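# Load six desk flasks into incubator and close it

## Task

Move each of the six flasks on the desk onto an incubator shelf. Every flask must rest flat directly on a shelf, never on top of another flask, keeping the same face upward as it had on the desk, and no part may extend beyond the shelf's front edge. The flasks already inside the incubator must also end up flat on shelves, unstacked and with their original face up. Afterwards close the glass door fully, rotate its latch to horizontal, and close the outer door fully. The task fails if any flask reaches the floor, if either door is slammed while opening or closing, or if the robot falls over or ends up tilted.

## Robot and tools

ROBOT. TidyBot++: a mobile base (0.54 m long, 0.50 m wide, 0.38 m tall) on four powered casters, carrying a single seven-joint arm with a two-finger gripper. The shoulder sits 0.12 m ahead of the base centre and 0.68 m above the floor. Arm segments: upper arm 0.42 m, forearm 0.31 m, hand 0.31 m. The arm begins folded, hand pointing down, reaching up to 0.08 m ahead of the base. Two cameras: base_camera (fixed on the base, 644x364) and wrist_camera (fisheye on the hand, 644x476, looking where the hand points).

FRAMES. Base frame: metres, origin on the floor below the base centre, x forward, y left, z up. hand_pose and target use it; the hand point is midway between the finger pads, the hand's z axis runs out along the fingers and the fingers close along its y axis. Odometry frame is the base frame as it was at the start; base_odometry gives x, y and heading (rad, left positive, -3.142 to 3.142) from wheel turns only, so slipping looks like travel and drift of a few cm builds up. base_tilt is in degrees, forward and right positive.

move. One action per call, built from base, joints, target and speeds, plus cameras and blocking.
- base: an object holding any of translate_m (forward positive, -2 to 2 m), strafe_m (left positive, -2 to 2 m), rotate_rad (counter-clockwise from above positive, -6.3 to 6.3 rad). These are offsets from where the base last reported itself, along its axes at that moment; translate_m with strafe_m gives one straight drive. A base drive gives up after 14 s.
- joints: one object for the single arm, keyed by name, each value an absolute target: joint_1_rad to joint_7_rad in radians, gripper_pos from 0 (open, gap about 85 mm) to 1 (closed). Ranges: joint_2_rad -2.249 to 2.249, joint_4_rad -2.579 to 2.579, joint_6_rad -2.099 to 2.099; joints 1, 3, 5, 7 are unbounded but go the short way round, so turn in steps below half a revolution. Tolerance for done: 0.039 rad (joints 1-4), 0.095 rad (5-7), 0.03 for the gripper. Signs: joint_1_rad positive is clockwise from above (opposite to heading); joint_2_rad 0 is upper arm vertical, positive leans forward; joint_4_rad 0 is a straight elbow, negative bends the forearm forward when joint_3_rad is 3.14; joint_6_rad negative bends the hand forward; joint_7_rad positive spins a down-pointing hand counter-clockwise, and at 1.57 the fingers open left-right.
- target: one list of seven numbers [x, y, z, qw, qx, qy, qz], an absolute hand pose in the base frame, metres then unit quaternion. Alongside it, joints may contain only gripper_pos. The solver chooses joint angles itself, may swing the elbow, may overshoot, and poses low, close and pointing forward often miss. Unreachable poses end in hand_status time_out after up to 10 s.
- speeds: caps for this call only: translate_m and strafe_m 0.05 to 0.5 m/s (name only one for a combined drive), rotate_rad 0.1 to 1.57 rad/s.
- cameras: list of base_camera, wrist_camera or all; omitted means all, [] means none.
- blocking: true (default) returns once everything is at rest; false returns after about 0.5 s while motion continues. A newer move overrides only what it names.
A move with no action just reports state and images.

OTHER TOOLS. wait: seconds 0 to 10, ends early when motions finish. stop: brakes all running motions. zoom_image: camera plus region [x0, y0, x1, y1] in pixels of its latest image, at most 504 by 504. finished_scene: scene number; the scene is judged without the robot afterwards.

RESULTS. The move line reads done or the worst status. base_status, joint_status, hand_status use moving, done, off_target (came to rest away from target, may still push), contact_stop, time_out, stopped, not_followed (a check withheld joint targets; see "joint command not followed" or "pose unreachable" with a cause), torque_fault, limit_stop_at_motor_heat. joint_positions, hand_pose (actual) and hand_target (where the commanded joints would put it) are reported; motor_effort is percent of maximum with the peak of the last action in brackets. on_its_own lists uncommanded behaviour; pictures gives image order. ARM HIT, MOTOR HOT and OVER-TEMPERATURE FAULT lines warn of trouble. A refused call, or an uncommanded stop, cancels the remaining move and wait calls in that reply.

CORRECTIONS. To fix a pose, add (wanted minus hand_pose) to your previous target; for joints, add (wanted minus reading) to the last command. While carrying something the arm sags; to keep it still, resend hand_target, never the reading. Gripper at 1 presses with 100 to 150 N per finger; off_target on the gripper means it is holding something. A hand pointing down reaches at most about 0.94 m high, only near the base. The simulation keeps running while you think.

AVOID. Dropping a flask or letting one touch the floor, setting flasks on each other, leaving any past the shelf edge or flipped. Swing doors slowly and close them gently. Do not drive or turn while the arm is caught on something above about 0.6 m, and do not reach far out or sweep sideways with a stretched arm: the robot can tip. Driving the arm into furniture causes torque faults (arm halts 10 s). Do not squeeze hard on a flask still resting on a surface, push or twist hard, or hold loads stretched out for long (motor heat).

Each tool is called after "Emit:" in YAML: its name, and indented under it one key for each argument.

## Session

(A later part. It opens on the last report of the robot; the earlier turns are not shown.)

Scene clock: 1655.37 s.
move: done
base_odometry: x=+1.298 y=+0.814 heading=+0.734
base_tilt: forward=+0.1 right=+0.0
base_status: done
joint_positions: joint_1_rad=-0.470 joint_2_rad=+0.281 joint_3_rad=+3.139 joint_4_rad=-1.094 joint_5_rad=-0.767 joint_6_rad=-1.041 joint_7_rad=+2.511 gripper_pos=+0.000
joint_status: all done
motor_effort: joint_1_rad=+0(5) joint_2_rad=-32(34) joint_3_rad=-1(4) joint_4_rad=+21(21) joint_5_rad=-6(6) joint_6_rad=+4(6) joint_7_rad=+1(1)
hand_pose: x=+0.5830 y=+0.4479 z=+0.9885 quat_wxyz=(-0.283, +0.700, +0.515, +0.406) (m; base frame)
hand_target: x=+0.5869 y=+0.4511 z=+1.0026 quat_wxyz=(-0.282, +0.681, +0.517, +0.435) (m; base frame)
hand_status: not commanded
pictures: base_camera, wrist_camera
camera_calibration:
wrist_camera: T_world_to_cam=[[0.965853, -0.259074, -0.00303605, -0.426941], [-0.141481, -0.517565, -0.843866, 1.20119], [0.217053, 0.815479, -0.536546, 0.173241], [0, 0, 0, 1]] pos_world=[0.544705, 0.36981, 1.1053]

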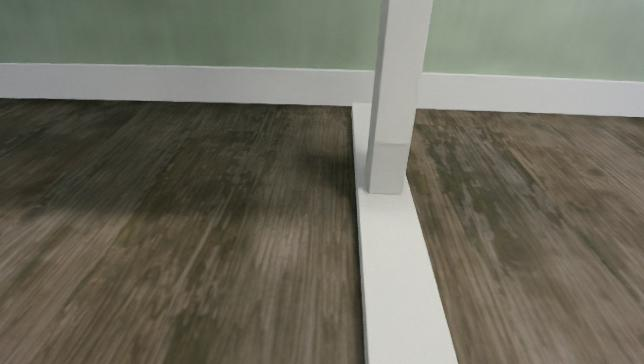

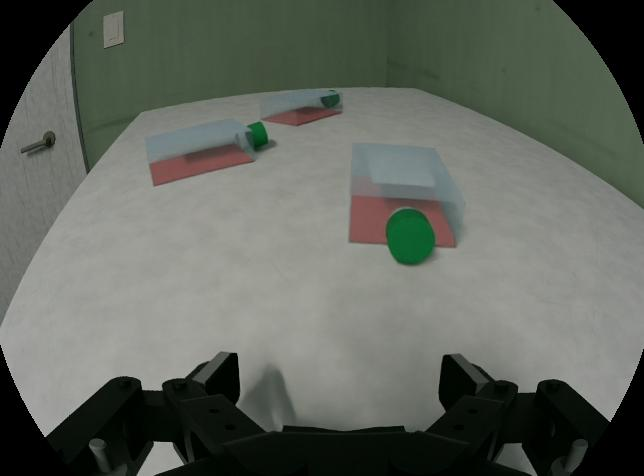

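Emit:
move:
  base: {"translate_m": 0.0404, "strafe_m": -0.0157}
  speeds: {"translate_m": 0.1}
  cameras: []

Emit:
move:
  base: {"translate_m": 0.029, "strafe_m": 0.0746}
  speeds: {"strafe_m": 0.1}

Scene clock: 1666.53 s.
move: done
base_odometry: x=+1.339 y=+0.829 heading=+0.735
base_tilt: forward=+0.1 right=+0.0
base_status: done
joint_positions: joint_1_rad=-0.470 joint_2_rad=+0.275 joint_3_rad=+3.139 joint_4_rad=-1.094 joint_5_rad=-0.769 joint_6_rad=-1.037 joint_7_rad=+2.512 gripper_pos=+0.000
joint_status: not commanded
motor_effort: joint_1_rad=+0(3) joint_2_rad=-31(34) joint_3_rad=-1(3) joint_4_rad=+21(21) joint_5_rad=-5(6) joint_6_rad=+4(5) joint_7_rad=+1(1)
hand_pose: x=+0.5820 y=+0.4474 z=+0.9935 quat_wxyz=(-0.283, +0.698, +0.515, +0.410) (m; base frame)
hand_target: x=+0.5869 y=+0.4511 z=+1.0026 quat_wxyz=(-0.282, +0.681, +0.517, +0.435) (m; base frame)
hand_status: not commanded
pictures: none
No camera images: "cameras" was empty.

Scene clock: 1667.90 s.
move: done
base_odometry: x=+1.311 y=+0.904 heading=+0.734
base_tilt: forward=+0.1 right=+0.0
base_status: done
joint_positions: joint_1_rad=-0.470 joint_2_rad=+0.273 joint_3_rad=+3.139 joint_4_rad=-1.094 joint_5_rad=-0.770 joint_6_rad=-1.036 joint_7_rad=+2.512 gripper_pos=+0.000
joint_status: not commanded
motor_effort: joint_1_rad=+0(2) joint_2_rad=-31(34) joint_3_rad=-1(2) joint_4_rad=+20(21) joint_5_rad=-6(6) joint_6_rad=+4(5) joint_7_rad=+1(1)
hand_pose: x=+0.5815 y=+0.4471 z=+0.9948 quat_wxyz=(-0.283, +0.697, +0.514, +0.411) (m; base frame)
hand_target: x=+0.5869 y=+0.4511 z=+1.0026 quat_wxyz=(-0.282, +0.681, +0.517, +0.435) (m; base frame)
hand_status: not commanded
pictures: base_camera, wrist_camera
camera_calibration:
wrist_camera: T_world_to_cam=[[0.965341, -0.260958, 0.00408526, -0.431601], [-0.134476, -0.510748, -0.849148, 1.204], [0.223679, 0.819169, -0.528138, 0.163658], [0, 0, 0, 1]] pos_world=[0.541945, 0.368248, 1.11057]

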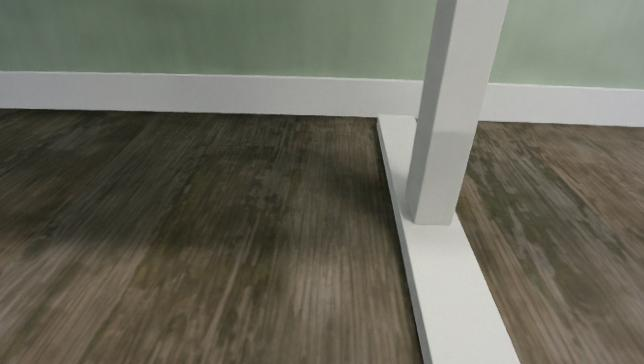

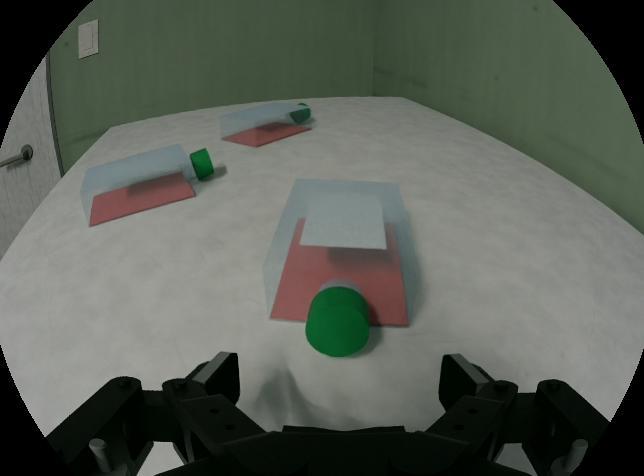

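Emit:
move:
  joints: {"joint_4_rad": -1.132, "joint_6_rad": -0.975}
  cameras: []

Emit:
move:
  base: {"translate_m": 0.0145, "strafe_m": 0.0415}
  speeds: {"strafe_m": 0.08}
  cameras: ["wrist_camera"]

Scene clock: 1673.53 s.
move: done
base_odometry: x=+1.311 y=+0.904 heading=+0.734
base_tilt: forward=+0.1 right=+0.0
base_status: not commanded
joint_positions: joint_1_rad=-0.470 joint_2_rad=+0.273 joint_3_rad=+3.139 joint_4_rad=-1.112 joint_5_rad=-0.770 joint_6_rad=-1.022 joint_7_rad=+2.512 gripper_pos=+0.000
joint_status: all done
motor_effort: joint_1_rad=+0(0) joint_2_rad=-31(33) joint_3_rad=-2(2) joint_4_rad=+20(21) joint_5_rad=-6(6) joint_6_rad=+4(5) joint_7_rad=+0(1)
hand_pose: x=+0.5839 y=+0.4465 z=+0.9885 quat_wxyz=(-0.282, +0.701, +0.510, +0.410) (m; base frame)
hand_target: x=+0.5895 y=+0.4503 z=+0.9964 quat_wxyz=(-0.281, +0.686, +0.513, +0.434) (m; base frame)
hand_status: not commanded
pictures: none
No camera images: "cameras" was empty.

Scene clock: 1674.63 s.
move: done
base_odometry: x=+1.294 y=+0.945 heading=+0.734
base_tilt: forward=+0.1 right=+0.0
base_status: done
joint_positions: joint_1_rad=-0.470 joint_2_rad=+0.272 joint_3_rad=+3.139 joint_4_rad=-1.112 joint_5_rad=-0.770 joint_6_rad=-1.021 joint_7_rad=+2.512 gripper_pos=+0.000
joint_status: not commanded
motor_effort: joint_1_rad=+0(3) joint_2_rad=-31(33) joint_3_rad=-1(2) joint_4_rad=+20(21) joint_5_rad=-6(6) joint_6_rad=+3(5) joint_7_rad=+0(2)
hand_pose: x=+0.5837 y=+0.4465 z=+0.9889 quat_wxyz=(-0.282, +0.701, +0.510, +0.410) (m; base frame)
hand_target: x=+0.5895 y=+0.4503 z=+0.9964 quat_wxyz=(-0.281, +0.686, +0.513, +0.434) (m; base frame)
hand_status: not commanded
pictures: wrist_camera
camera_calibration:
wrist_camera: T_world_to_cam=[[0.962638, -0.270785, -0.00210758, -0.421852], [-0.145258, -0.509792, -0.847946, 1.20355], [0.228537, 0.816571, -0.530079, 0.160828], [0, 0, 0, 1]] pos_world=[0.544162, 0.368002, 1.10491]

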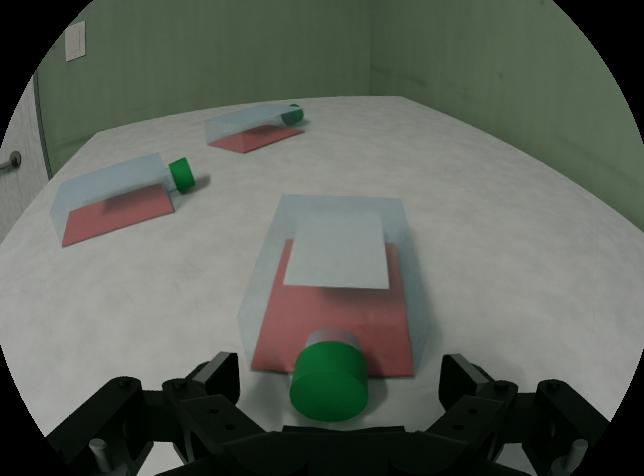

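Emit:
move:
  base: {"translate_m": -0.002, "strafe_m": 0.004}
  speeds: {"strafe_m": 0.08}
  cameras: []

Emit:
move:
  joints: {"gripper_pos": 0.5}
  cameras: ["wrist_camera"]

Emit:
move:
  joints: {"gripper_pos": 0.8}
  cameras: ["wrist_camera"]

Scene clock: 1679.00 s.
move: done
base_odometry: x=+1.289 y=+0.947 heading=+0.734
base_tilt: forward=+0.1 right=+0.0
base_status: done
joint_positions: joint_1_rad=-0.470 joint_2_rad=+0.272 joint_3_rad=+3.139 joint_4_rad=-1.112 joint_5_rad=-0.771 joint_6_rad=-1.021 joint_7_rad=+2.512 gripper_pos=+0.000
joint_status: not commanded
motor_effort: joint_1_rad=+0(3) joint_2_rad=-31(35) joint_3_rad=-1(3) joint_4_rad=+20(21) joint_5_rad=-5(6) joint_6_rad=+4(5) joint_7_rad=+0(1)
hand_pose: x=+0.5836 y=+0.4466 z=+0.9891 quat_wxyz=(-0.283, +0.701, +0.510, +0.410) (m; base frame)
hand_target: x=+0.5895 y=+0.4503 z=+0.9964 quat_wxyz=(-0.281, +0.686, +0.513, +0.434) (m; base frame)
hand_status: not commanded
pictures: none
No camera images: "cameras" was empty.

Scene clock: 1679.83 s.
move: done
base_odometry: x=+1.289 y=+0.947 heading=+0.734
base_tilt: forward=+0.1 right=+0.0
base_status: not commanded
joint_positions: joint_1_rad=-0.470 joint_2_rad=+0.272 joint_3_rad=+3.139 joint_4_rad=-1.112 joint_5_rad=-0.771 joint_6_rad=-1.021 joint_7_rad=+2.512 gripper_pos=+0.500
joint_status: all done
motor_effort: joint_1_rad=+0(0) joint_2_rad=-31(32) joint_3_rad=-1(2) joint_4_rad=+20(21) joint_5_rad=-5(6) joint_6_rad=+4(4) joint_7_rad=+1(1)
hand_pose: x=+0.5836 y=+0.4466 z=+0.9891 quat_wxyz=(-0.283, +0.701, +0.510, +0.410) (m; base frame)
hand_target: x=+0.5895 y=+0.4503 z=+0.9964 quat_wxyz=(-0.281, +0.686, +0.513, +0.434) (m; base frame)
hand_status: not commanded
pictures: wrist_camera
camera_calibration:
wrist_camera: T_world_to_cam=[[0.962683, -0.270622, -0.00240461, -0.421484], [-0.145257, -0.509187, -0.84831, 1.20394], [0.228347, 0.817002, -0.529495, 0.160175], [0, 0, 0, 1]] pos_world=[0.544061, 0.368104, 1.10511]

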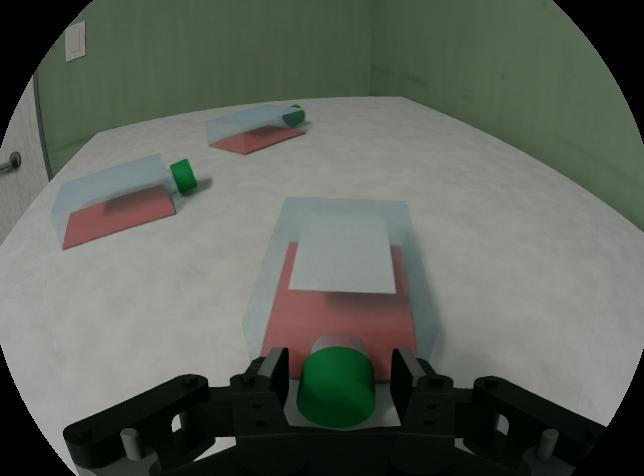

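Scene clock: 1680.53 s.
move: off_target
base_odometry: x=+1.289 y=+0.947 heading=+0.734
base_tilt: forward=+0.1 right=+0.0
base_status: not commanded
joint_positions: joint_1_rad=-0.470 joint_2_rad=+0.272 joint_3_rad=+3.139 joint_4_rad=-1.112 joint_5_rad=-0.772 joint_6_rad=-1.020 joint_7_rad=+2.513 gripper_pos=+0.688
joint_status: gripper_pos off_target (ended at +0.688, target +0.800)
motor_effort: joint_1_rad=+0(0) joint_2_rad=-31(32) joint_3_rad=-1(2) joint_4_rad=+20(21) joint_5_rad=-5(6) joint_6_rad=+4(5) joint_7_rad=+1(1)
hand_pose: x=+0.5837 y=+0.4467 z=+0.9894 quat_wxyz=(-0.283, +0.701, +0.510, +0.411) (m; base frame)
hand_target: x=+0.5895 y=+0.4503 z=+0.9964 quat_wxyz=(-0.281, +0.686, +0.513, +0.434) (m; base frame)
hand_status: not commanded
pictures: wrist_camera
camera_calibration:
wrist_camera: T_world_to_cam=[[0.962597, -0.270926, -0.00226453, -0.421481], [-0.145054, -0.508281, -0.848887, 1.20431], [0.228835, 0.817465, -0.528569, 0.158817], [0, 0, 0, 1]] pos_world=[0.544064, 0.368109, 1.10531]

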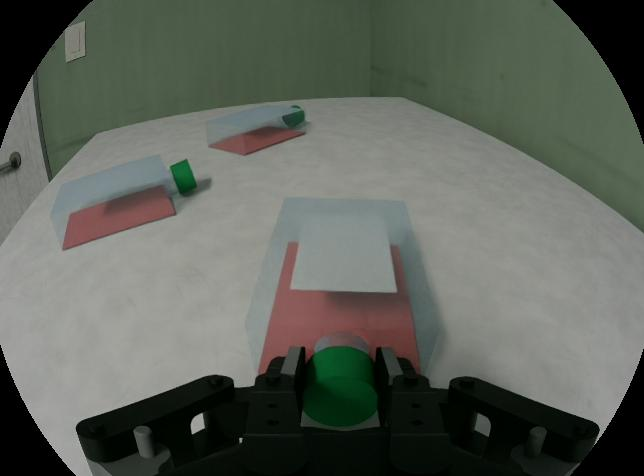

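Emit:
move:
  joints: {"joint_2_rad": 0.325, "joint_4_rad": -0.82, "joint_5_rad": -0.71, "joint_6_rad": -1.25, "joint_7_rad": 2.30}
  cameras: ["wrist_camera"]

Scene clock: 1687.93 s.
move: done
base_odometry: x=+1.289 y=+0.947 heading=+0.734
base_tilt: forward=+0.1 right=+0.0
base_status: not commanded
joint_positions: joint_1_rad=-0.470 joint_2_rad=+0.322 joint_3_rad=+3.139 joint_4_rad=-0.828 joint_5_rad=-0.761 joint_6_rad=-1.196 joint_7_rad=+2.368 gripper_pos=+0.688
joint_status: all done
motor_effort: joint_1_rad=+0(0) joint_2_rad=-33(35) joint_3_rad=-1(2) joint_4_rad=+20(22) joint_5_rad=-6(7) joint_6_rad=+6(6) joint_7_rad=+0(2)
hand_pose: x=+0.5702 y=+0.4562 z=+1.0647 quat_wxyz=(-0.309, +0.684, +0.514, +0.415) (m; base frame)
hand_target: x=+0.5684 y=+0.4457 z=+1.0471 quat_wxyz=(-0.300, +0.710, +0.508, +0.384) (m; base frame)
hand_status: not commanded
pictures: wrist_camera
camera_calibration:
wrist_camera: T_world_to_cam=[[0.973309, -0.22879, -0.018038, -0.414364], [-0.12773, -0.474729, -0.870814, 1.26925], [0.19067, 0.849875, -0.491281, 0.161234], [0, 0, 0, 1]] pos_world=[0.534683, 0.370717, 1.17702]

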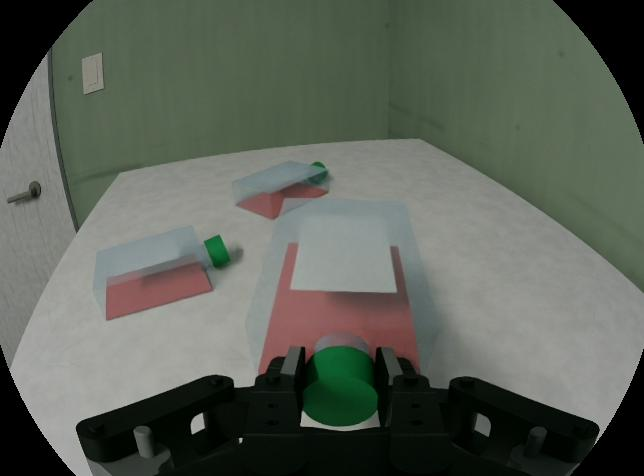

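Emit:
move:
  base: {"translate_m": -0.6}
  speeds: {"translate_m": 0.3}
  cameras: ["wrist_camera"]

Emit:
move:
  joints: {"joint_1_rad": -0.065, "joint_2_rad": -0.142, "joint_4_rad": -1.38, "joint_5_rad": 0.05, "joint_6_rad": -0.80, "joint_7_rad": 1.53}
  cameras: ["wrist_camera"]

Emit:
move:
  base: {"rotate_rad": -1.60}
  speeds: {"rotate_rad": 0.8}
  cameras: []

Scene clock: 1701.73 s.
move: done
base_odometry: x=+0.844 y=+0.545 heading=+0.734
base_tilt: forward=+0.1 right=+0.0
base_status: done
joint_positions: joint_1_rad=-0.470 joint_2_rad=+0.329 joint_3_rad=+3.139 joint_4_rad=-0.827 joint_5_rad=-0.758 joint_6_rad=-1.203 joint_7_rad=+2.368 gripper_pos=+0.688
joint_status: not commanded
motor_effort: joint_1_rad=+0(2) joint_2_rad=-33(38) joint_3_rad=-2(3) joint_4_rad=+20(21) joint_5_rad=-6(7) joint_6_rad=+6(6) joint_7_rad=+1(1)
hand_pose: x=+0.5718 y=+0.4568 z=+1.0588 quat_wxyz=(-0.308, +0.687, +0.516, +0.409) (m; base frame)
hand_target: x=+0.5684 y=+0.4457 z=+1.0471 quat_wxyz=(-0.300, +0.710, +0.508, +0.384) (m; base frame)
hand_status: not commanded
pictures: wrist_camera
camera_calibration:
wrist_camera: T_world_to_cam=[[0.97376, -0.226324, -0.0238389, -0.411145], [-0.133428, -0.482919, -0.86544, 1.26598], [0.184358, 0.845912, -0.500446, 0.172644], [0, 0, 0, 1]] pos_world=[0.537447, 0.372273, 1.17223]

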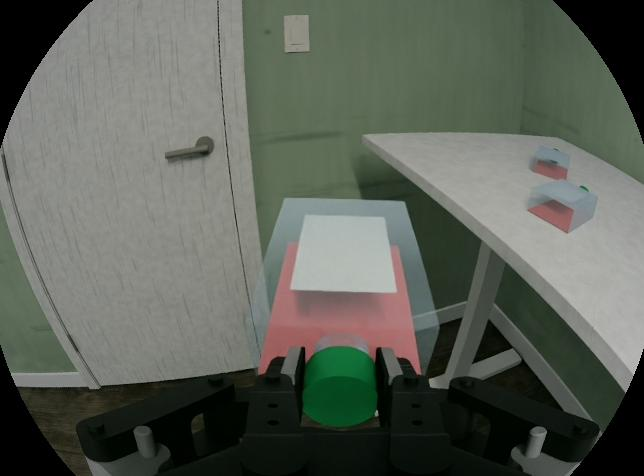

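Scene clock: 1703.93 s.
move: done
base_odometry: x=+0.844 y=+0.545 heading=+0.734
base_tilt: forward=+0.1 right=+0.0
base_status: not commanded
joint_positions: joint_1_rad=-0.083 joint_2_rad=-0.134 joint_3_rad=+3.143 joint_4_rad=-1.360 joint_5_rad=-0.003 joint_6_rad=-0.854 joint_7_rad=+1.599 gripper_pos=+0.688
joint_status: all done
motor_effort: joint_1_rad=+0(2) joint_2_rad=-18(35) joint_3_rad=+0(2) joint_4_rad=+22(23) joint_5_rad=+0(6) joint_6_rad=+8(9) joint_7_rad=+1(2)
hand_pose: x=+0.6285 y=+0.0435 z=+1.0533 quat_wxyz=(-0.015, +0.861, +0.047, +0.506) (m; base frame)
hand_target: x=+0.6340 y=+0.0237 z=+1.0611 quat_wxyz=(-0.003, +0.851, +0.016, +0.525) (m; base frame)
hand_status: not commanded
pictures: wrist_camera
camera_calibration:
wrist_camera: T_world_to_cam=[[0.148146, -0.988964, -0.00182041, -0.0311319], [-0.508632, -0.0746137, -0.857745, 1.27912], [0.848143, 0.127997, -0.514072, 0.137434], [0, 0, 0, 1]] pos_world=[0.538648, 0.0470602, 1.16775]

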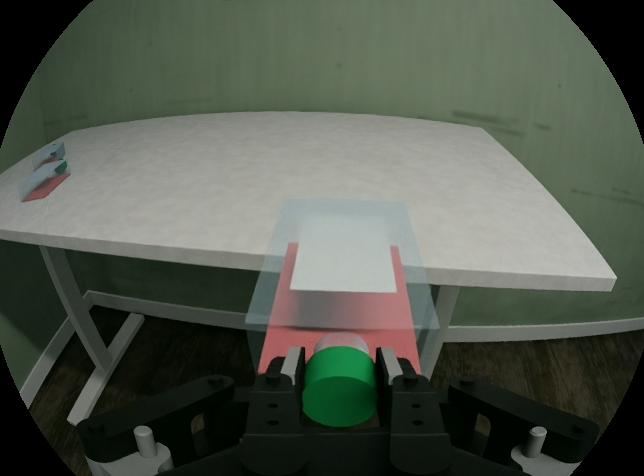

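Scene clock: 1706.73 s.
move: done
base_odometry: x=+0.844 y=+0.545 heading=-0.866
base_tilt: forward=+0.1 right=+0.0
base_status: done
joint_positions: joint_1_rad=-0.074 joint_2_rad=-0.134 joint_3_rad=+3.143 joint_4_rad=-1.361 joint_5_rad=+0.006 joint_6_rad=-0.852 joint_7_rad=+1.598 gripper_pos=+0.688
joint_status: not commanded
motor_effort: joint_1_rad=+0(2) joint_2_rad=-18(19) joint_3_rad=+0(3) joint_4_rad=+22(23) joint_5_rad=+0(1) joint_6_rad=+8(9) joint_7_rad=+0(1)
hand_pose: x=+0.6294 y=+0.0371 z=+1.0535 quat_wxyz=(-0.009, +0.861, +0.043, +0.507) (m; base frame)
hand_target: x=+0.6340 y=+0.0237 z=+1.0611 quat_wxyz=(-0.003, +0.851, +0.016, +0.525) (m; base frame)
hand_status: not commanded
pictures: none
No camera images: "cameras" was empty.

Emit:
move:
  base: {"strafe_m": -0.93}
  speeds: {"strafe_m": 0.4}
  cameras: []

Emit:
move:
  joints: {"joint_1_rad": -0.055, "joint_2_rad": -0.135, "joint_4_rad": -2.05, "joint_6_rad": -0.14}
  base: {"translate_m": 0.92}
  speeds: {"translate_m": 0.3}

Scene clock: 1714.97 s.
move: done
base_odometry: x=+0.135 y=-0.058 heading=-0.866
base_tilt: forward=+0.1 right=+0.0
base_status: done
joint_positions: joint_1_rad=-0.072 joint_2_rad=-0.134 joint_3_rad=+3.143 joint_4_rad=-1.361 joint_5_rad=+0.007 joint_6_rad=-0.852 joint_7_rad=+1.598 gripper_pos=+0.688
joint_status: not commanded
motor_effort: joint_1_rad=+0(2) joint_2_rad=-18(19) joint_3_rad=+0(3) joint_4_rad=+22(23) joint_5_rad=+0(1) joint_6_rad=+8(9) joint_7_rad=+0(1)
hand_pose: x=+0.6295 y=+0.0360 z=+1.0534 quat_wxyz=(-0.008, +0.861, +0.043, +0.507) (m; base frame)
hand_target: x=+0.6340 y=+0.0237 z=+1.0611 quat_wxyz=(-0.003, +0.851, +0.016, +0.525) (m; base frame)
hand_status: not commanded
pictures: none
No camera images: "cameras" was empty.

Scene clock: 1718.90 s.
move: done
base_odometry: x=+0.731 y=-0.759 heading=-0.866
base_tilt: forward=+0.1 right=+0.0
base_status: done
joint_positions: joint_1_rad=-0.072 joint_2_rad=-0.127 joint_3_rad=+3.143 joint_4_rad=-2.033 joint_5_rad=+0.007 joint_6_rad=-0.190 joint_7_rad=+1.598 gripper_pos=+0.688
joint_status: all done
motor_effort: joint_1_rad=+0(1) joint_2_rad=-18(21) joint_3_rad=+0(1) joint_4_rad=+22(24) joint_5_rad=+0(1) joint_6_rad=+8(10) joint_7_rad=+0(1)
hand_pose: x=+0.6306 y=+0.0373 z=+0.8399 quat_wxyz=(-0.009, +0.865, +0.045, +0.499) (m; base frame)
hand_target: x=+0.6331 y=+0.0275 z=+0.8478 quat_wxyz=(-0.009, +0.856, +0.025, +0.517) (m; base frame)
hand_status: not commanded
pictures: base_camera, wrist_camera
camera_calibration:
wrist_camera: T_world_to_cam=[[0.138374, -0.990368, 0.00498704, -0.0374244], [-0.522091, -0.0772234, -0.849387, 1.09817], [0.84159, 0.114929, -0.527748, 0.0428468], [0, 0, 0, 1]] pos_world=[0.542464, 0.0428161, 0.95557]

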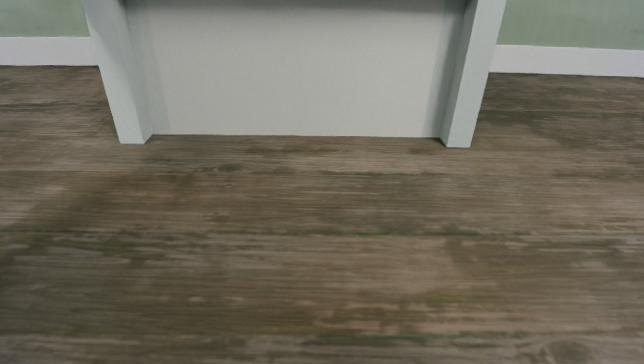

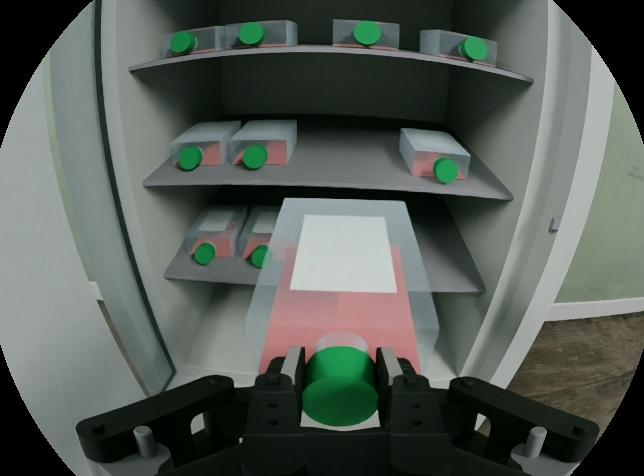

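Emit:
move:
  base: {"translate_m": 0.25, "strafe_m": 0.005}
  speeds: {"translate_m": 0.2}
  cameras: ["wrist_camera"]

Scene clock: 1734.53 s.
move: done
base_odometry: x=+0.897 y=-0.947 heading=-0.867
base_tilt: forward=+0.1 right=+0.0
base_status: done
joint_positions: joint_1_rad=-0.072 joint_2_rad=-0.127 joint_3_rad=+3.143 joint_4_rad=-2.035 joint_5_rad=+0.007 joint_6_rad=-0.188 joint_7_rad=+1.597 gripper_pos=+0.688
joint_status: not commanded
motor_effort: joint_1_rad=+0(0) joint_2_rad=-18(21) joint_3_rad=+0(1) joint_4_rad=+22(23) joint_5_rad=-1(1) joint_6_rad=+8(9) joint_7_rad=+1(1)
hand_pose: x=+0.6303 y=+0.0373 z=+0.8388 quat_wxyz=(-0.009, +0.865, +0.045, +0.499) (m; base frame)
hand_target: x=+0.6331 y=+0.0275 z=+0.8478 quat_wxyz=(-0.009, +0.856, +0.025, +0.517) (m; base frame)
hand_status: not commanded
pictures: wrist_camera
camera_calibration:
wrist_camera: T_world_to_cam=[[0.138293, -0.990379, 0.00490957, -0.0372738], [-0.522831, -0.0772148, -0.848932, 1.09718], [0.841144, 0.114835, -0.528479, 0.0434324], [0, 0, 0, 1]] pos_world=[0.542261, 0.0428158, 0.954568]

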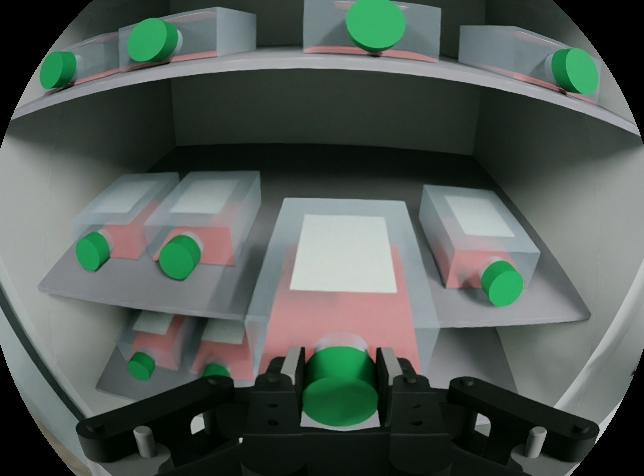

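Emit:
move:
  base: {"translate_m": 0.103}
  speeds: {"translate_m": 0.12}
  cameras: ["wrist_camera"]

Emit:
move:
  joints: {"joint_2_rad": -0.135, "joint_4_rad": -2.135, "joint_6_rad": -0.053}
  cameras: ["wrist_camera"]

Scene clock: 1739.37 s.
move: done
base_odometry: x=+0.964 y=-1.025 heading=-0.867
base_tilt: forward=+0.1 right=+0.0
base_status: done
joint_positions: joint_1_rad=-0.072 joint_2_rad=-0.127 joint_3_rad=+3.143 joint_4_rad=-2.037 joint_5_rad=+0.007 joint_6_rad=-0.187 joint_7_rad=+1.597 gripper_pos=+0.688
joint_status: not commanded
motor_effort: joint_1_rad=+0(1) joint_2_rad=-18(21) joint_3_rad=+0(1) joint_4_rad=+22(23) joint_5_rad=-1(1) joint_6_rad=+8(9) joint_7_rad=+0(1)
hand_pose: x=+0.6300 y=+0.0372 z=+0.8384 quat_wxyz=(-0.009, +0.865, +0.045, +0.499) (m; base frame)
hand_target: x=+0.6331 y=+0.0275 z=+0.8478 quat_wxyz=(-0.009, +0.856, +0.025, +0.517) (m; base frame)
hand_status: not commanded
pictures: wrist_camera
camera_calibration:
wrist_camera: T_world_to_cam=[[0.138284, -0.99038, 0.00491688, -0.0373317], [-0.522786, -0.07721, -0.84896, 1.09676], [0.841173, 0.114827, -0.528434, 0.0434797], [0, 0, 0, 1]] pos_world=[0.541962, 0.0427158, 0.954268]

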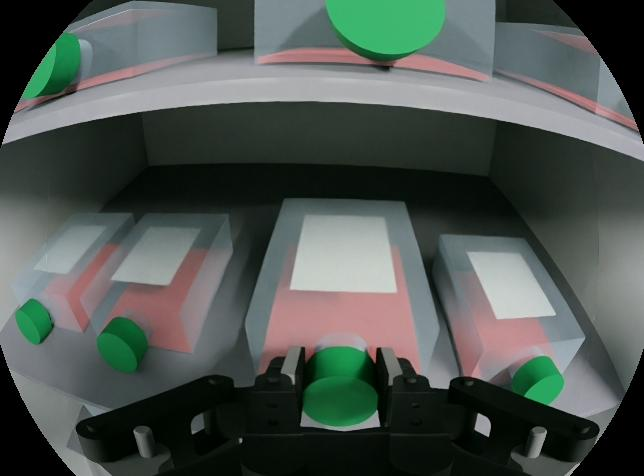

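Scene clock: 1740.53 s.
move: done
base_odometry: x=+0.964 y=-1.025 heading=-0.867
base_tilt: forward=+0.1 right=+0.0
base_status: not commanded
joint_positions: joint_1_rad=-0.072 joint_2_rad=-0.127 joint_3_rad=+3.143 joint_4_rad=-2.122 joint_5_rad=+0.007 joint_6_rad=-0.106 joint_7_rad=+1.597 gripper_pos=+0.688
joint_status: all done
motor_effort: joint_1_rad=+0(0) joint_2_rad=-17(19) joint_3_rad=+0(1) joint_4_rad=+21(23) joint_5_rad=+0(1) joint_6_rad=+8(9) joint_7_rad=+1(1)
hand_pose: x=+0.6194 y=+0.0367 z=+0.8123 quat_wxyz=(-0.009, +0.866, +0.045, +0.497) (m; base frame)
hand_target: x=+0.6232 y=+0.0283 z=+0.8236 quat_wxyz=(-0.011, +0.855, +0.027, +0.518) (m; base frame)
hand_status: not commanded
pictures: wrist_camera
camera_calibration:
wrist_camera: T_world_to_cam=[[0.138858, -0.990302, 0.00446238, -0.0362861], [-0.526348, -0.0776187, -0.846719, 1.06935], [0.838854, 0.115225, -0.532022, 0.0429698], [0, 0, 0, 1]] pos_world=[0.531843, 0.0421161, 0.928462]

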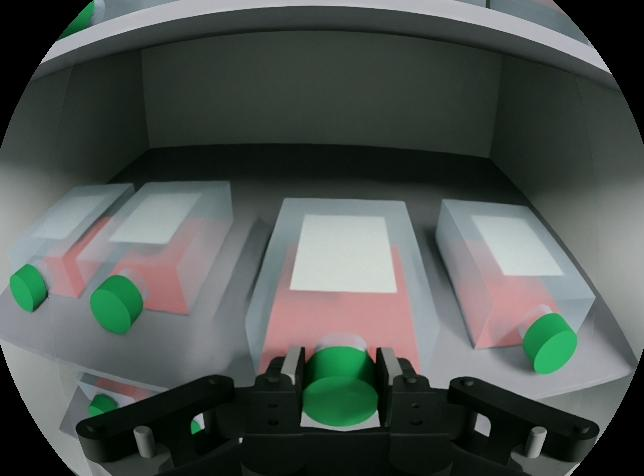

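Emit:
move:
  joints: {"joint_4_rad": -2.150, "joint_6_rad": -0.040}
  cameras: []

Emit:
move:
  joints: {"joint_4_rad": -2.160, "joint_6_rad": -0.030}
  cameras: []

Emit:
move:
  joints: {"joint_4_rad": -2.170, "joint_6_rad": -0.020}
  cameras: ["wrist_camera"]

Scene clock: 1743.67 s.
move: done
base_odometry: x=+0.964 y=-1.025 heading=-0.867
base_tilt: forward=+0.1 right=+0.0
base_status: not commanded
joint_positions: joint_1_rad=-0.072 joint_2_rad=-0.127 joint_3_rad=+3.143 joint_4_rad=-2.135 joint_5_rad=+0.007 joint_6_rad=-0.090 joint_7_rad=+1.597 gripper_pos=+0.688
joint_status: all done
motor_effort: joint_1_rad=+0(0) joint_2_rad=-17(18) joint_3_rad=+0(1) joint_4_rad=+21(22) joint_5_rad=+0(1) joint_6_rad=+8(9) joint_7_rad=+1(1)
hand_pose: x=+0.6181 y=+0.0366 z=+0.8094 quat_wxyz=(-0.009, +0.866, +0.045, +0.498) (m; base frame)
hand_target: x=+0.6209 y=+0.0284 z=+0.8187 quat_wxyz=(-0.011, +0.856, +0.027, +0.517) (m; base frame)
hand_status: not commanded
pictures: none
No camera images: "cameras" was empty.

Scene clock: 1744.20 s.
move: done
base_odometry: x=+0.964 y=-1.025 heading=-0.867
base_tilt: forward=+0.1 right=+0.0
base_status: not commanded
joint_positions: joint_1_rad=-0.072 joint_2_rad=-0.127 joint_3_rad=+3.143 joint_4_rad=-2.144 joint_5_rad=+0.007 joint_6_rad=-0.080 joint_7_rad=+1.597 gripper_pos=+0.688
joint_status: all done
motor_effort: joint_1_rad=+0(0) joint_2_rad=-17(18) joint_3_rad=+0(1) joint_4_rad=+21(22) joint_5_rad=-1(1) joint_6_rad=+8(9) joint_7_rad=+0(1)
hand_pose: x=+0.6172 y=+0.0366 z=+0.8075 quat_wxyz=(-0.009, +0.865, +0.045, +0.499) (m; base frame)
hand_target: x=+0.6196 y=+0.0284 z=+0.8159 quat_wxyz=(-0.011, +0.856, +0.027, +0.517) (m; base frame)
hand_status: not commanded
pictures: none
No camera images: "cameras" was empty.

Scene clock: 1744.73 s.
move: done
base_odometry: x=+0.964 y=-1.025 heading=-0.867
base_tilt: forward=+0.1 right=+0.0
base_status: not commanded
joint_positions: joint_1_rad=-0.072 joint_2_rad=-0.127 joint_3_rad=+3.143 joint_4_rad=-2.153 joint_5_rad=+0.007 joint_6_rad=-0.070 joint_7_rad=+1.597 gripper_pos=+0.688
joint_status: all done
motor_effort: joint_1_rad=+0(0) joint_2_rad=-18(18) joint_3_rad=+0(1) joint_4_rad=+21(22) joint_5_rad=+0(1) joint_6_rad=+8(9) joint_7_rad=+1(1)
hand_pose: x=+0.6160 y=+0.0365 z=+0.8049 quat_wxyz=(-0.009, +0.865, +0.045, +0.499) (m; base frame)
hand_target: x=+0.6182 y=+0.0285 z=+0.8131 quat_wxyz=(-0.011, +0.856, +0.027, +0.517) (m; base frame)
hand_status: not commanded
pictures: wrist_camera
camera_calibration:
wrist_camera: T_world_to_cam=[[0.139093, -0.990268, 0.0046541, -0.0361955], [-0.521955, -0.0773061, -0.849462, 1.06075], [0.841555, 0.115725, -0.527629, 0.0366465], [0, 0, 0, 1]] pos_world=[0.527859, 0.0419183, 0.920572]

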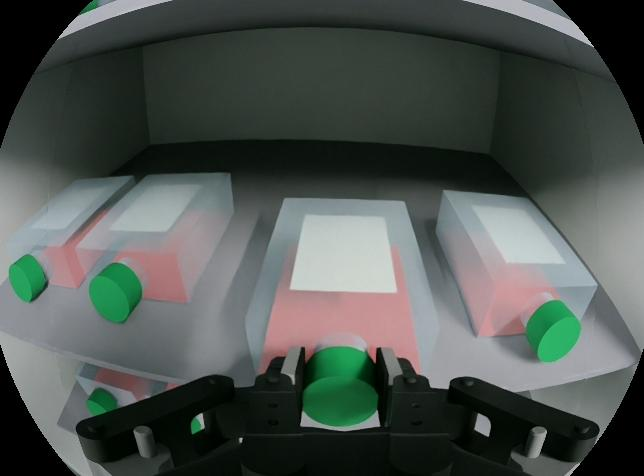

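Emit:
move:
  joints: {"joint_4_rad": -2.178, "joint_6_rad": -0.012}
  cameras: []

Emit:
move:
  joints: {"joint_4_rad": -2.186, "joint_6_rad": -0.004}
  cameras: ["wrist_camera"]

Scene clock: 1747.53 s.
move: done
base_odometry: x=+0.964 y=-1.025 heading=-0.867
base_tilt: forward=+0.1 right=+0.0
base_status: not commanded
joint_positions: joint_1_rad=-0.072 joint_2_rad=-0.127 joint_3_rad=+3.143 joint_4_rad=-2.161 joint_5_rad=+0.007 joint_6_rad=-0.062 joint_7_rad=+1.597 gripper_pos=+0.688
joint_status: all done
motor_effort: joint_1_rad=+0(0) joint_2_rad=-17(18) joint_3_rad=+0(1) joint_4_rad=+21(22) joint_5_rad=+0(0) joint_6_rad=+8(9) joint_7_rad=+0(1)
hand_pose: x=+0.6150 y=+0.0365 z=+0.8029 quat_wxyz=(-0.009, +0.865, +0.045, +0.500) (m; base frame)
hand_target: x=+0.6170 y=+0.0286 z=+0.8108 quat_wxyz=(-0.012, +0.856, +0.027, +0.517) (m; base frame)
hand_status: not commanded
pictures: none
No camera images: "cameras" was empty.

Scene clock: 1748.03 s.
move: done
base_odometry: x=+0.964 y=-1.025 heading=-0.867
base_tilt: forward=+0.1 right=+0.0
base_status: not commanded
joint_positions: joint_1_rad=-0.072 joint_2_rad=-0.127 joint_3_rad=+3.143 joint_4_rad=-2.167 joint_5_rad=+0.007 joint_6_rad=-0.052 joint_7_rad=+1.597 gripper_pos=+0.688
joint_status: all done
motor_effort: joint_1_rad=+0(0) joint_2_rad=-16(17) joint_3_rad=+0(1) joint_4_rad=+20(21) joint_5_rad=+0(1) joint_6_rad=+7(9) joint_7_rad=+0(1)
hand_pose: x=+0.6149 y=+0.0365 z=+0.8024 quat_wxyz=(-0.009, +0.864, +0.045, +0.501) (m; base frame)
hand_target: x=+0.6159 y=+0.0286 z=+0.8086 quat_wxyz=(-0.012, +0.856, +0.027, +0.517) (m; base frame)
hand_status: not commanded
pictures: wrist_camera
camera_calibration:
wrist_camera: T_world_to_cam=[[0.139065, -0.990272, 0.00471335, -0.0360846], [-0.518083, -0.0768098, -0.851875, 1.05756], [0.84395, 0.116024, -0.523725, 0.0316956], [0, 0, 0, 1]] pos_world=[0.526175, 0.0418203, 0.917682]

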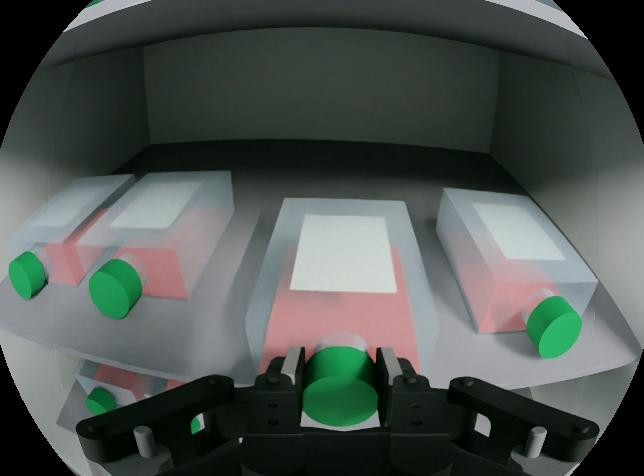

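Emit:
move:
  cameras: ["wrist_camera"]

Scene clock: 1778.57 s.
base_odometry: x=+0.964 y=-1.025 heading=-0.867
base_tilt: forward=+0.1 right=+0.0
base_status: not commanded
joint_positions: joint_1_rad=-0.072 joint_2_rad=-0.127 joint_3_rad=+3.143 joint_4_rad=-2.167 joint_5_rad=+0.007 joint_6_rad=-0.052 joint_7_rad=+1.597 gripper_pos=+0.688
joint_status: all done
motor_effort: joint_1_rad=+0(0) joint_2_rad=-17(17) joint_3_rad=-1(1) joint_4_rad=+21(21) joint_5_rad=+0(1) joint_6_rad=+8(9) joint_7_rad=+1(1)
hand_pose: x=+0.6149 y=+0.0365 z=+0.8024 quat_wxyz=(-0.009, +0.864, +0.045, +0.501) (m; base frame)
hand_target: x=+0.6159 y=+0.0286 z=+0.8086 quat_wxyz=(-0.012, +0.856, +0.027, +0.517) (m; base frame)
hand_status: not commanded
pictures: wrist_camera
camera_calibration:
wrist_camera: T_world_to_cam=[[0.139071, -0.990271, 0.00472632, -0.0361001], [-0.518009, -0.076814, -0.851919, 1.05765], [0.843994, 0.116029, -0.523652, 0.031658], [0, 0, 0, 1]] pos_world=[0.526175, 0.0418203, 0.917782]

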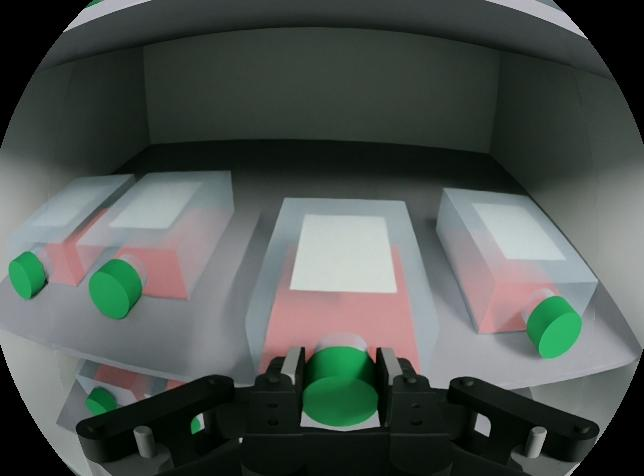

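Emit:
move:
  joints: {"gripper_pos": 0.5}
  cameras: ["wrist_camera"]

Emit:
move:
  base: {"translate_m": -0.07}
  speeds: {"translate_m": 0.1}
  cameras: ["wrist_camera"]

Scene clock: 1782.17 s.
move: done
base_odometry: x=+0.964 y=-1.025 heading=-0.867
base_tilt: forward=+0.1 right=+0.0
base_status: not commanded
joint_positions: joint_1_rad=-0.072 joint_2_rad=-0.127 joint_3_rad=+3.143 joint_4_rad=-2.167 joint_5_rad=+0.007 joint_6_rad=-0.050 joint_7_rad=+1.597 gripper_pos=+0.500
joint_status: all done
motor_effort: joint_1_rad=+0(0) joint_2_rad=-16(17) joint_3_rad=+0(1) joint_4_rad=+20(21) joint_5_rad=+0(0) joint_6_rad=+7(8) joint_7_rad=+0(1)
hand_pose: x=+0.6152 y=+0.0365 z=+0.8030 quat_wxyz=(-0.009, +0.864, +0.045, +0.502) (m; base frame)
hand_target: x=+0.6159 y=+0.0286 z=+0.8086 quat_wxyz=(-0.012, +0.856, +0.027, +0.517) (m; base frame)
hand_status: not commanded
pictures: wrist_camera
camera_calibration:
wrist_camera: T_world_to_cam=[[0.139009, -0.990279, 0.00490385, -0.036246], [-0.516406, -0.0767132, -0.852901, 1.05802], [0.844986, 0.116028, -0.52205, 0.0297334], [0, 0, 0, 1]] pos_world=[0.526282, 0.0418205, 0.918085]

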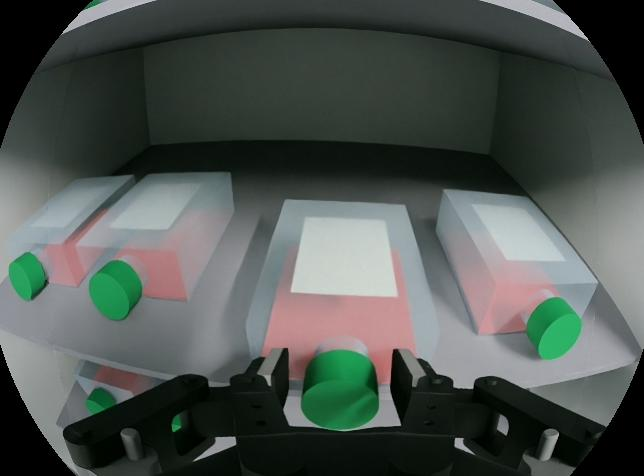

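Scene clock: 1783.43 s.
move: done
base_odometry: x=+0.918 y=-0.972 heading=-0.866
base_tilt: forward=+0.1 right=+0.0
base_status: done
joint_positions: joint_1_rad=-0.072 joint_2_rad=-0.134 joint_3_rad=+3.143 joint_4_rad=-2.168 joint_5_rad=+0.007 joint_6_rad=-0.048 joint_7_rad=+1.597 gripper_pos=+0.500
joint_status: not commanded
motor_effort: joint_1_rad=+0(0) joint_2_rad=-16(19) joint_3_rad=+0(1) joint_4_rad=+20(21) joint_5_rad=+0(1) joint_6_rad=+7(8) joint_7_rad=+0(1)
hand_pose: x=+0.6140 y=+0.0364 z=+0.8059 quat_wxyz=(-0.009, +0.862, +0.045, +0.505) (m; base frame)
hand_target: x=+0.6159 y=+0.0286 z=+0.8086 quat_wxyz=(-0.012, +0.856, +0.027, +0.517) (m; base frame)
hand_status: not commanded
pictures: wrist_camera
camera_calibration:
wrist_camera: T_world_to_cam=[[0.139019, -0.990275, 0.00533999, -0.0365855], [-0.510693, -0.076311, -0.85637, 1.05914], [0.848449, 0.116324, -0.516336, 0.0255472], [0, 0, 0, 1]] pos_world=[0.524304, 0.0416222, 0.920398]

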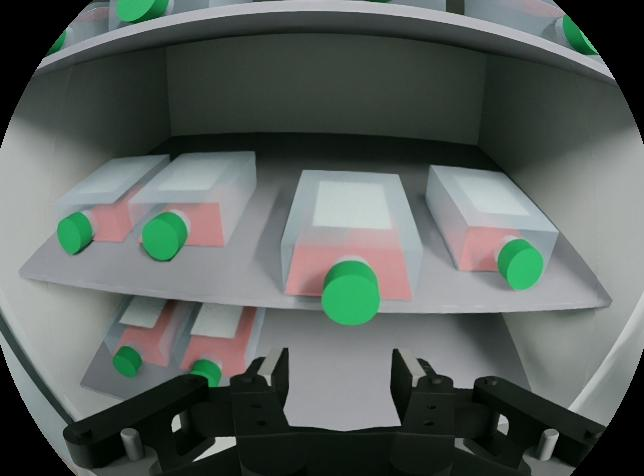

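Emit:
move:
  joints: {"gripper_pos": 1.0}
  cameras: []

Emit:
move:
  joints: {"joint_4_rad": -2.158, "joint_6_rad": -0.12}
  base: {"strafe_m": -0.006}
  speeds: {"strafe_m": 0.1}
  cameras: ["wrist_camera"]

Scene clock: 1788.97 s.
move: done
base_odometry: x=+0.918 y=-0.972 heading=-0.866
base_tilt: forward=+0.1 right=+0.0
base_status: not commanded
joint_positions: joint_1_rad=-0.072 joint_2_rad=-0.134 joint_3_rad=+3.143 joint_4_rad=-2.168 joint_5_rad=+0.007 joint_6_rad=-0.048 joint_7_rad=+1.597 gripper_pos=+0.999
joint_status: all done
motor_effort: joint_1_rad=+0(0) joint_2_rad=-16(17) joint_3_rad=-1(1) joint_4_rad=+20(21) joint_5_rad=+0(1) joint_6_rad=+7(8) joint_7_rad=+0(1)
hand_pose: x=+0.6140 y=+0.0364 z=+0.8059 quat_wxyz=(-0.009, +0.862, +0.045, +0.505) (m; base frame)
hand_target: x=+0.6159 y=+0.0286 z=+0.8086 quat_wxyz=(-0.012, +0.856, +0.027, +0.517) (m; base frame)
hand_status: not commanded
pictures: none
No camera images: "cameras" was empty.

Scene clock: 1789.60 s.
move: done
base_odometry: x=+0.914 y=-0.976 heading=-0.866
base_tilt: forward=+0.1 right=+0.0
base_status: done
joint_positions: joint_1_rad=-0.069 joint_2_rad=-0.134 joint_3_rad=+3.143 joint_4_rad=-2.154 joint_5_rad=+0.007 joint_6_rad=-0.112 joint_7_rad=+1.597 gripper_pos=+0.999
joint_status: all done
motor_effort: joint_1_rad=+0(2) joint_2_rad=-16(18) joint_3_rad=+0(2) joint_4_rad=+20(21) joint_5_rad=+0(1) joint_6_rad=+7(8) joint_7_rad=+0(1)
hand_pose: x=+0.6085 y=+0.0346 z=+0.7971 quat_wxyz=(-0.008, +0.874, +0.044, +0.484) (m; base frame)
hand_target: x=+0.6061 y=+0.0263 z=+0.7928 quat_wxyz=(-0.008, +0.877, +0.027, +0.479) (m; base frame)
hand_status: not commanded
pictures: wrist_camera
camera_calibration:
wrist_camera: T_world_to_cam=[[0.136249, -0.990672, 0.00218994, -0.0333339], [-0.551667, -0.0777073, -0.830437, 1.053], [0.822861, 0.111938, -0.557109, 0.0741161], [0, 0, 0, 1]] pos_world=[0.524458, 0.0405061, 0.91581]

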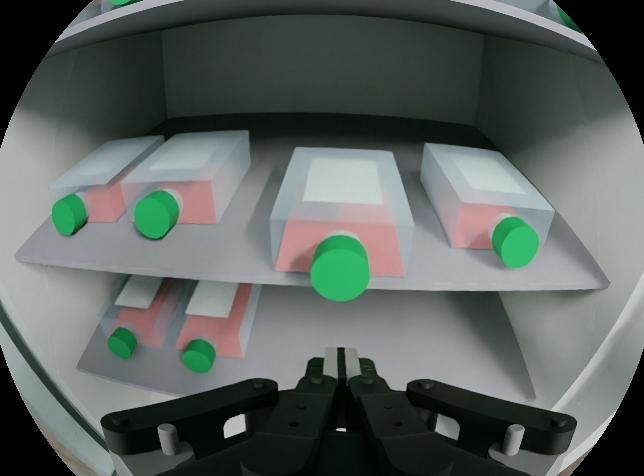

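Emit:
move:
  base: {"translate_m": 0.05}
  speeds: {"translate_m": 0.08}
  cameras: ["wrist_camera"]

Scene clock: 1797.40 s.
move: done
base_odometry: x=+0.946 y=-1.014 heading=-0.866
base_tilt: forward=+0.1 right=+0.0
base_status: done
joint_positions: joint_1_rad=-0.069 joint_2_rad=-0.133 joint_3_rad=+3.143 joint_4_rad=-2.153 joint_5_rad=+0.007 joint_6_rad=-0.112 joint_7_rad=+1.597 gripper_pos=+0.999
joint_status: not commanded
motor_effort: joint_1_rad=+0(0) joint_2_rad=-16(19) joint_3_rad=+1(1) joint_4_rad=+20(21) joint_5_rad=+0(1) joint_6_rad=+7(8) joint_7_rad=+1(1)
hand_pose: x=+0.6086 y=+0.0346 z=+0.7966 quat_wxyz=(-0.008, +0.874, +0.044, +0.484) (m; base frame)
hand_target: x=+0.6061 y=+0.0263 z=+0.7928 quat_wxyz=(-0.008, +0.877, +0.027, +0.479) (m; base frame)
hand_status: not commanded
pictures: wrist_camera
camera_calibration:
wrist_camera: T_world_to_cam=[[0.136305, -0.990665, 0.00212478, -0.0332449], [-0.552557, -0.077806, -0.829836, 1.05275], [0.822254, 0.111937, -0.558004, 0.0747754], [0, 0, 0, 1]] pos_world=[0.524753, 0.0406059, 0.915408]

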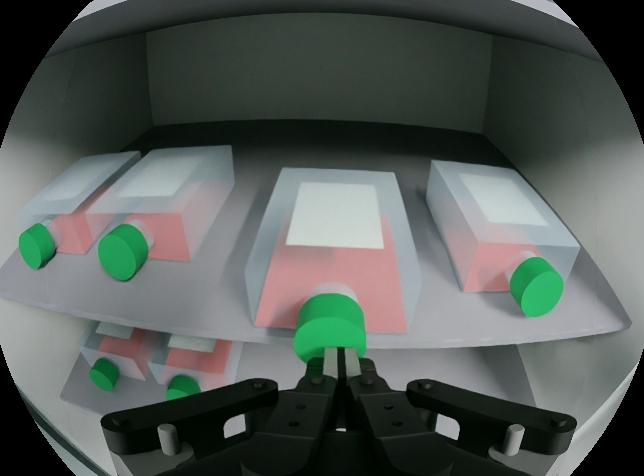

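Emit:
move:
  base: {"translate_m": 0.025, "strafe_m": 0.005}
  speeds: {"translate_m": 0.08}
  cameras: ["wrist_camera"]

Scene clock: 1800.97 s.
move: done
base_odometry: x=+0.966 y=-1.030 heading=-0.866
base_tilt: forward=+0.1 right=+0.0
base_status: done
joint_positions: joint_1_rad=-0.069 joint_2_rad=-0.133 joint_3_rad=+3.143 joint_4_rad=-2.153 joint_5_rad=+0.007 joint_6_rad=-0.112 joint_7_rad=+1.597 gripper_pos=+0.999
joint_status: not commanded
motor_effort: joint_1_rad=+0(1) joint_2_rad=-16(19) joint_3_rad=-1(1) joint_4_rad=+20(21) joint_5_rad=+0(1) joint_6_rad=+7(8) joint_7_rad=+0(1)
hand_pose: x=+0.6086 y=+0.0346 z=+0.7966 quat_wxyz=(-0.008, +0.874, +0.044, +0.484) (m; base frame)
hand_target: x=+0.6061 y=+0.0263 z=+0.7928 quat_wxyz=(-0.008, +0.877, +0.027, +0.479) (m; base frame)
hand_status: not commanded
pictures: wrist_camera
camera_calibration:
wrist_camera: T_world_to_cam=[[0.136221, -0.990676, 0.00220005, -0.0333551], [-0.552448, -0.0778064, -0.829908, 1.0527], [0.822341, 0.111836, -0.557896, 0.0747272], [0, 0, 0, 1]] pos_world=[0.524655, 0.0405056, 0.915408]

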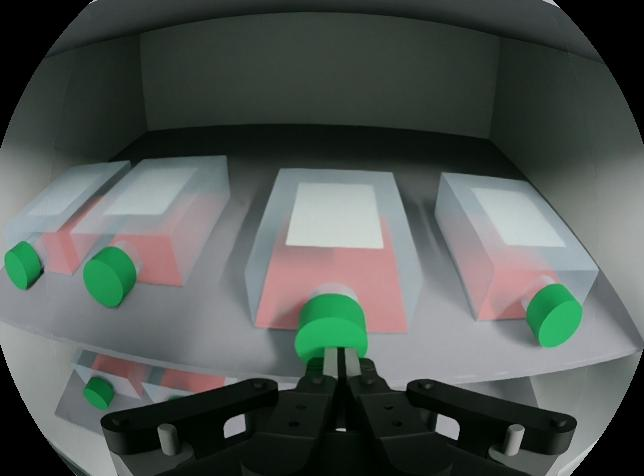

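Emit:
move:
  base: {"translate_m": 0.014}
  speeds: {"translate_m": 0.08}
  cameras: []

Emit:
move:
  base: {"translate_m": -0.12}
  speeds: {"translate_m": 0.12}
  cameras: ["wrist_camera"]

Scene clock: 1805.17 s.
move: done
base_odometry: x=+0.975 y=-1.040 heading=-0.866
base_tilt: forward=+0.1 right=+0.0
base_status: done
joint_positions: joint_1_rad=-0.069 joint_2_rad=-0.131 joint_3_rad=+3.143 joint_4_rad=-2.152 joint_5_rad=+0.007 joint_6_rad=-0.112 joint_7_rad=+1.597 gripper_pos=+0.999
joint_status: not commanded
motor_effort: joint_1_rad=+0(1) joint_2_rad=-16(18) joint_3_rad=+0(1) joint_4_rad=+20(21) joint_5_rad=-1(1) joint_6_rad=+7(8) joint_7_rad=+0(1)
hand_pose: x=+0.6092 y=+0.0347 z=+0.7959 quat_wxyz=(-0.008, +0.874, +0.044, +0.483) (m; base frame)
hand_target: x=+0.6061 y=+0.0263 z=+0.7928 quat_wxyz=(-0.008, +0.877, +0.027, +0.479) (m; base frame)
hand_status: not commanded
pictures: none
No camera images: "cameras" was empty.

Scene clock: 1806.77 s.
move: done
base_odometry: x=+0.898 y=-0.949 heading=-0.866
base_tilt: forward=+0.1 right=+0.0
base_status: done
joint_positions: joint_1_rad=-0.069 joint_2_rad=-0.135 joint_3_rad=+3.143 joint_4_rad=-2.152 joint_5_rad=+0.007 joint_6_rad=-0.112 joint_7_rad=+1.597 gripper_pos=+0.999
joint_status: not commanded
motor_effort: joint_1_rad=+0(1) joint_2_rad=-16(19) joint_3_rad=-1(1) joint_4_rad=+20(21) joint_5_rad=+0(1) joint_6_rad=+7(8) joint_7_rad=+1(1)
hand_pose: x=+0.6087 y=+0.0346 z=+0.7982 quat_wxyz=(-0.008, +0.873, +0.044, +0.485) (m; base frame)
hand_target: x=+0.6061 y=+0.0263 z=+0.7928 quat_wxyz=(-0.008, +0.877, +0.027, +0.479) (m; base frame)
hand_status: not commanded
pictures: wrist_camera
camera_calibration:
wrist_camera: T_world_to_cam=[[0.136272, -0.990669, 0.00234651, -0.0334926], [-0.549936, -0.0776167, -0.831593, 1.0539], [0.824015, 0.112033, -0.555381, 0.0724207], [0, 0, 0, 1]] pos_world=[0.524465, 0.0405066, 0.916714]

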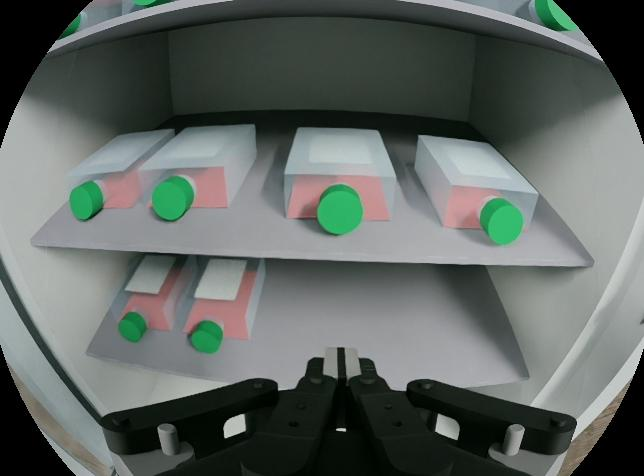

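Emit:
move:
  base: {"translate_m": -0.95}
  speeds: {"translate_m": 0.4}
  joints: {"gripper_pos": 0.0}
  cameras: []

Emit:
move:
  joints: {"joint_2_rad": -0.142, "joint_4_rad": -1.38, "joint_6_rad": -0.9}
  base: {"rotate_rad": 1.836}
  speeds: {"rotate_rad": 0.8}
  cameras: ["wrist_camera"]

Scene clock: 1878.67 s.
move: done
base_odometry: x=+0.282 y=-0.225 heading=-0.866
base_tilt: forward=+0.1 right=+0.0
base_status: done
joint_positions: joint_1_rad=-0.069 joint_2_rad=-0.137 joint_3_rad=+3.143 joint_4_rad=-2.152 joint_5_rad=+0.007 joint_6_rad=-0.112 joint_7_rad=+1.597 gripper_pos=+0.000
joint_status: all done
motor_effort: joint_1_rad=+0(1) joint_2_rad=-15(19) joint_3_rad=+0(1) joint_4_rad=+20(22) joint_5_rad=+0(1) joint_6_rad=+7(8) joint_7_rad=+0(2)
hand_pose: x=+0.6086 y=+0.0346 z=+0.7989 quat_wxyz=(-0.008, +0.873, +0.044, +0.486) (m; base frame)
hand_target: x=+0.6061 y=+0.0263 z=+0.7928 quat_wxyz=(-0.008, +0.877, +0.027, +0.479) (m; base frame)
hand_status: not commanded
pictures: none
No camera images: "cameras" was empty.

Scene clock: 1881.77 s.
move: done
base_odometry: x=+0.282 y=-0.225 heading=+0.970
base_tilt: forward=+0.1 right=+0.0
base_status: done
joint_positions: joint_1_rad=-0.065 joint_2_rad=-0.137 joint_3_rad=+3.141 joint_4_rad=-1.385 joint_5_rad=+0.007 joint_6_rad=-0.842 joint_7_rad=+1.597 gripper_pos=+0.000
joint_status: all done
motor_effort: joint_1_rad=+0(2) joint_2_rad=-17(20) joint_3_rad=+0(2) joint_4_rad=+21(23) joint_5_rad=+0(1) joint_6_rad=+7(9) joint_7_rad=+0(1)
hand_pose: x=+0.6289 y=+0.0335 z=+1.0436 quat_wxyz=(-0.006, +0.864, +0.041, +0.502) (m; base frame)
hand_target: x=+0.6189 y=+0.0167 z=+1.0340 quat_wxyz=(+0.002, +0.876, +0.010, +0.481) (m; base frame)
hand_status: not commanded
pictures: wrist_camera
camera_calibration:
wrist_camera: T_world_to_cam=[[0.128902, -0.991643, 0.00540267, -0.0364286], [-0.518195, -0.0720023, -0.852227, 1.27045], [0.845493, 0.107054, -0.523145, 0.145227], [0, 0, 0, 1]] pos_world=[0.540245, 0.0398038, 1.15888]

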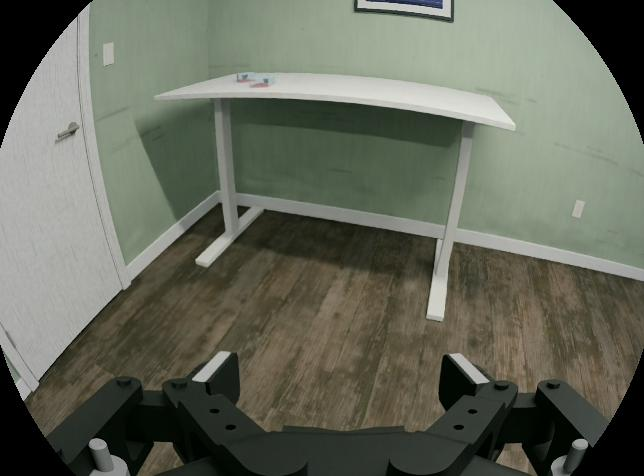

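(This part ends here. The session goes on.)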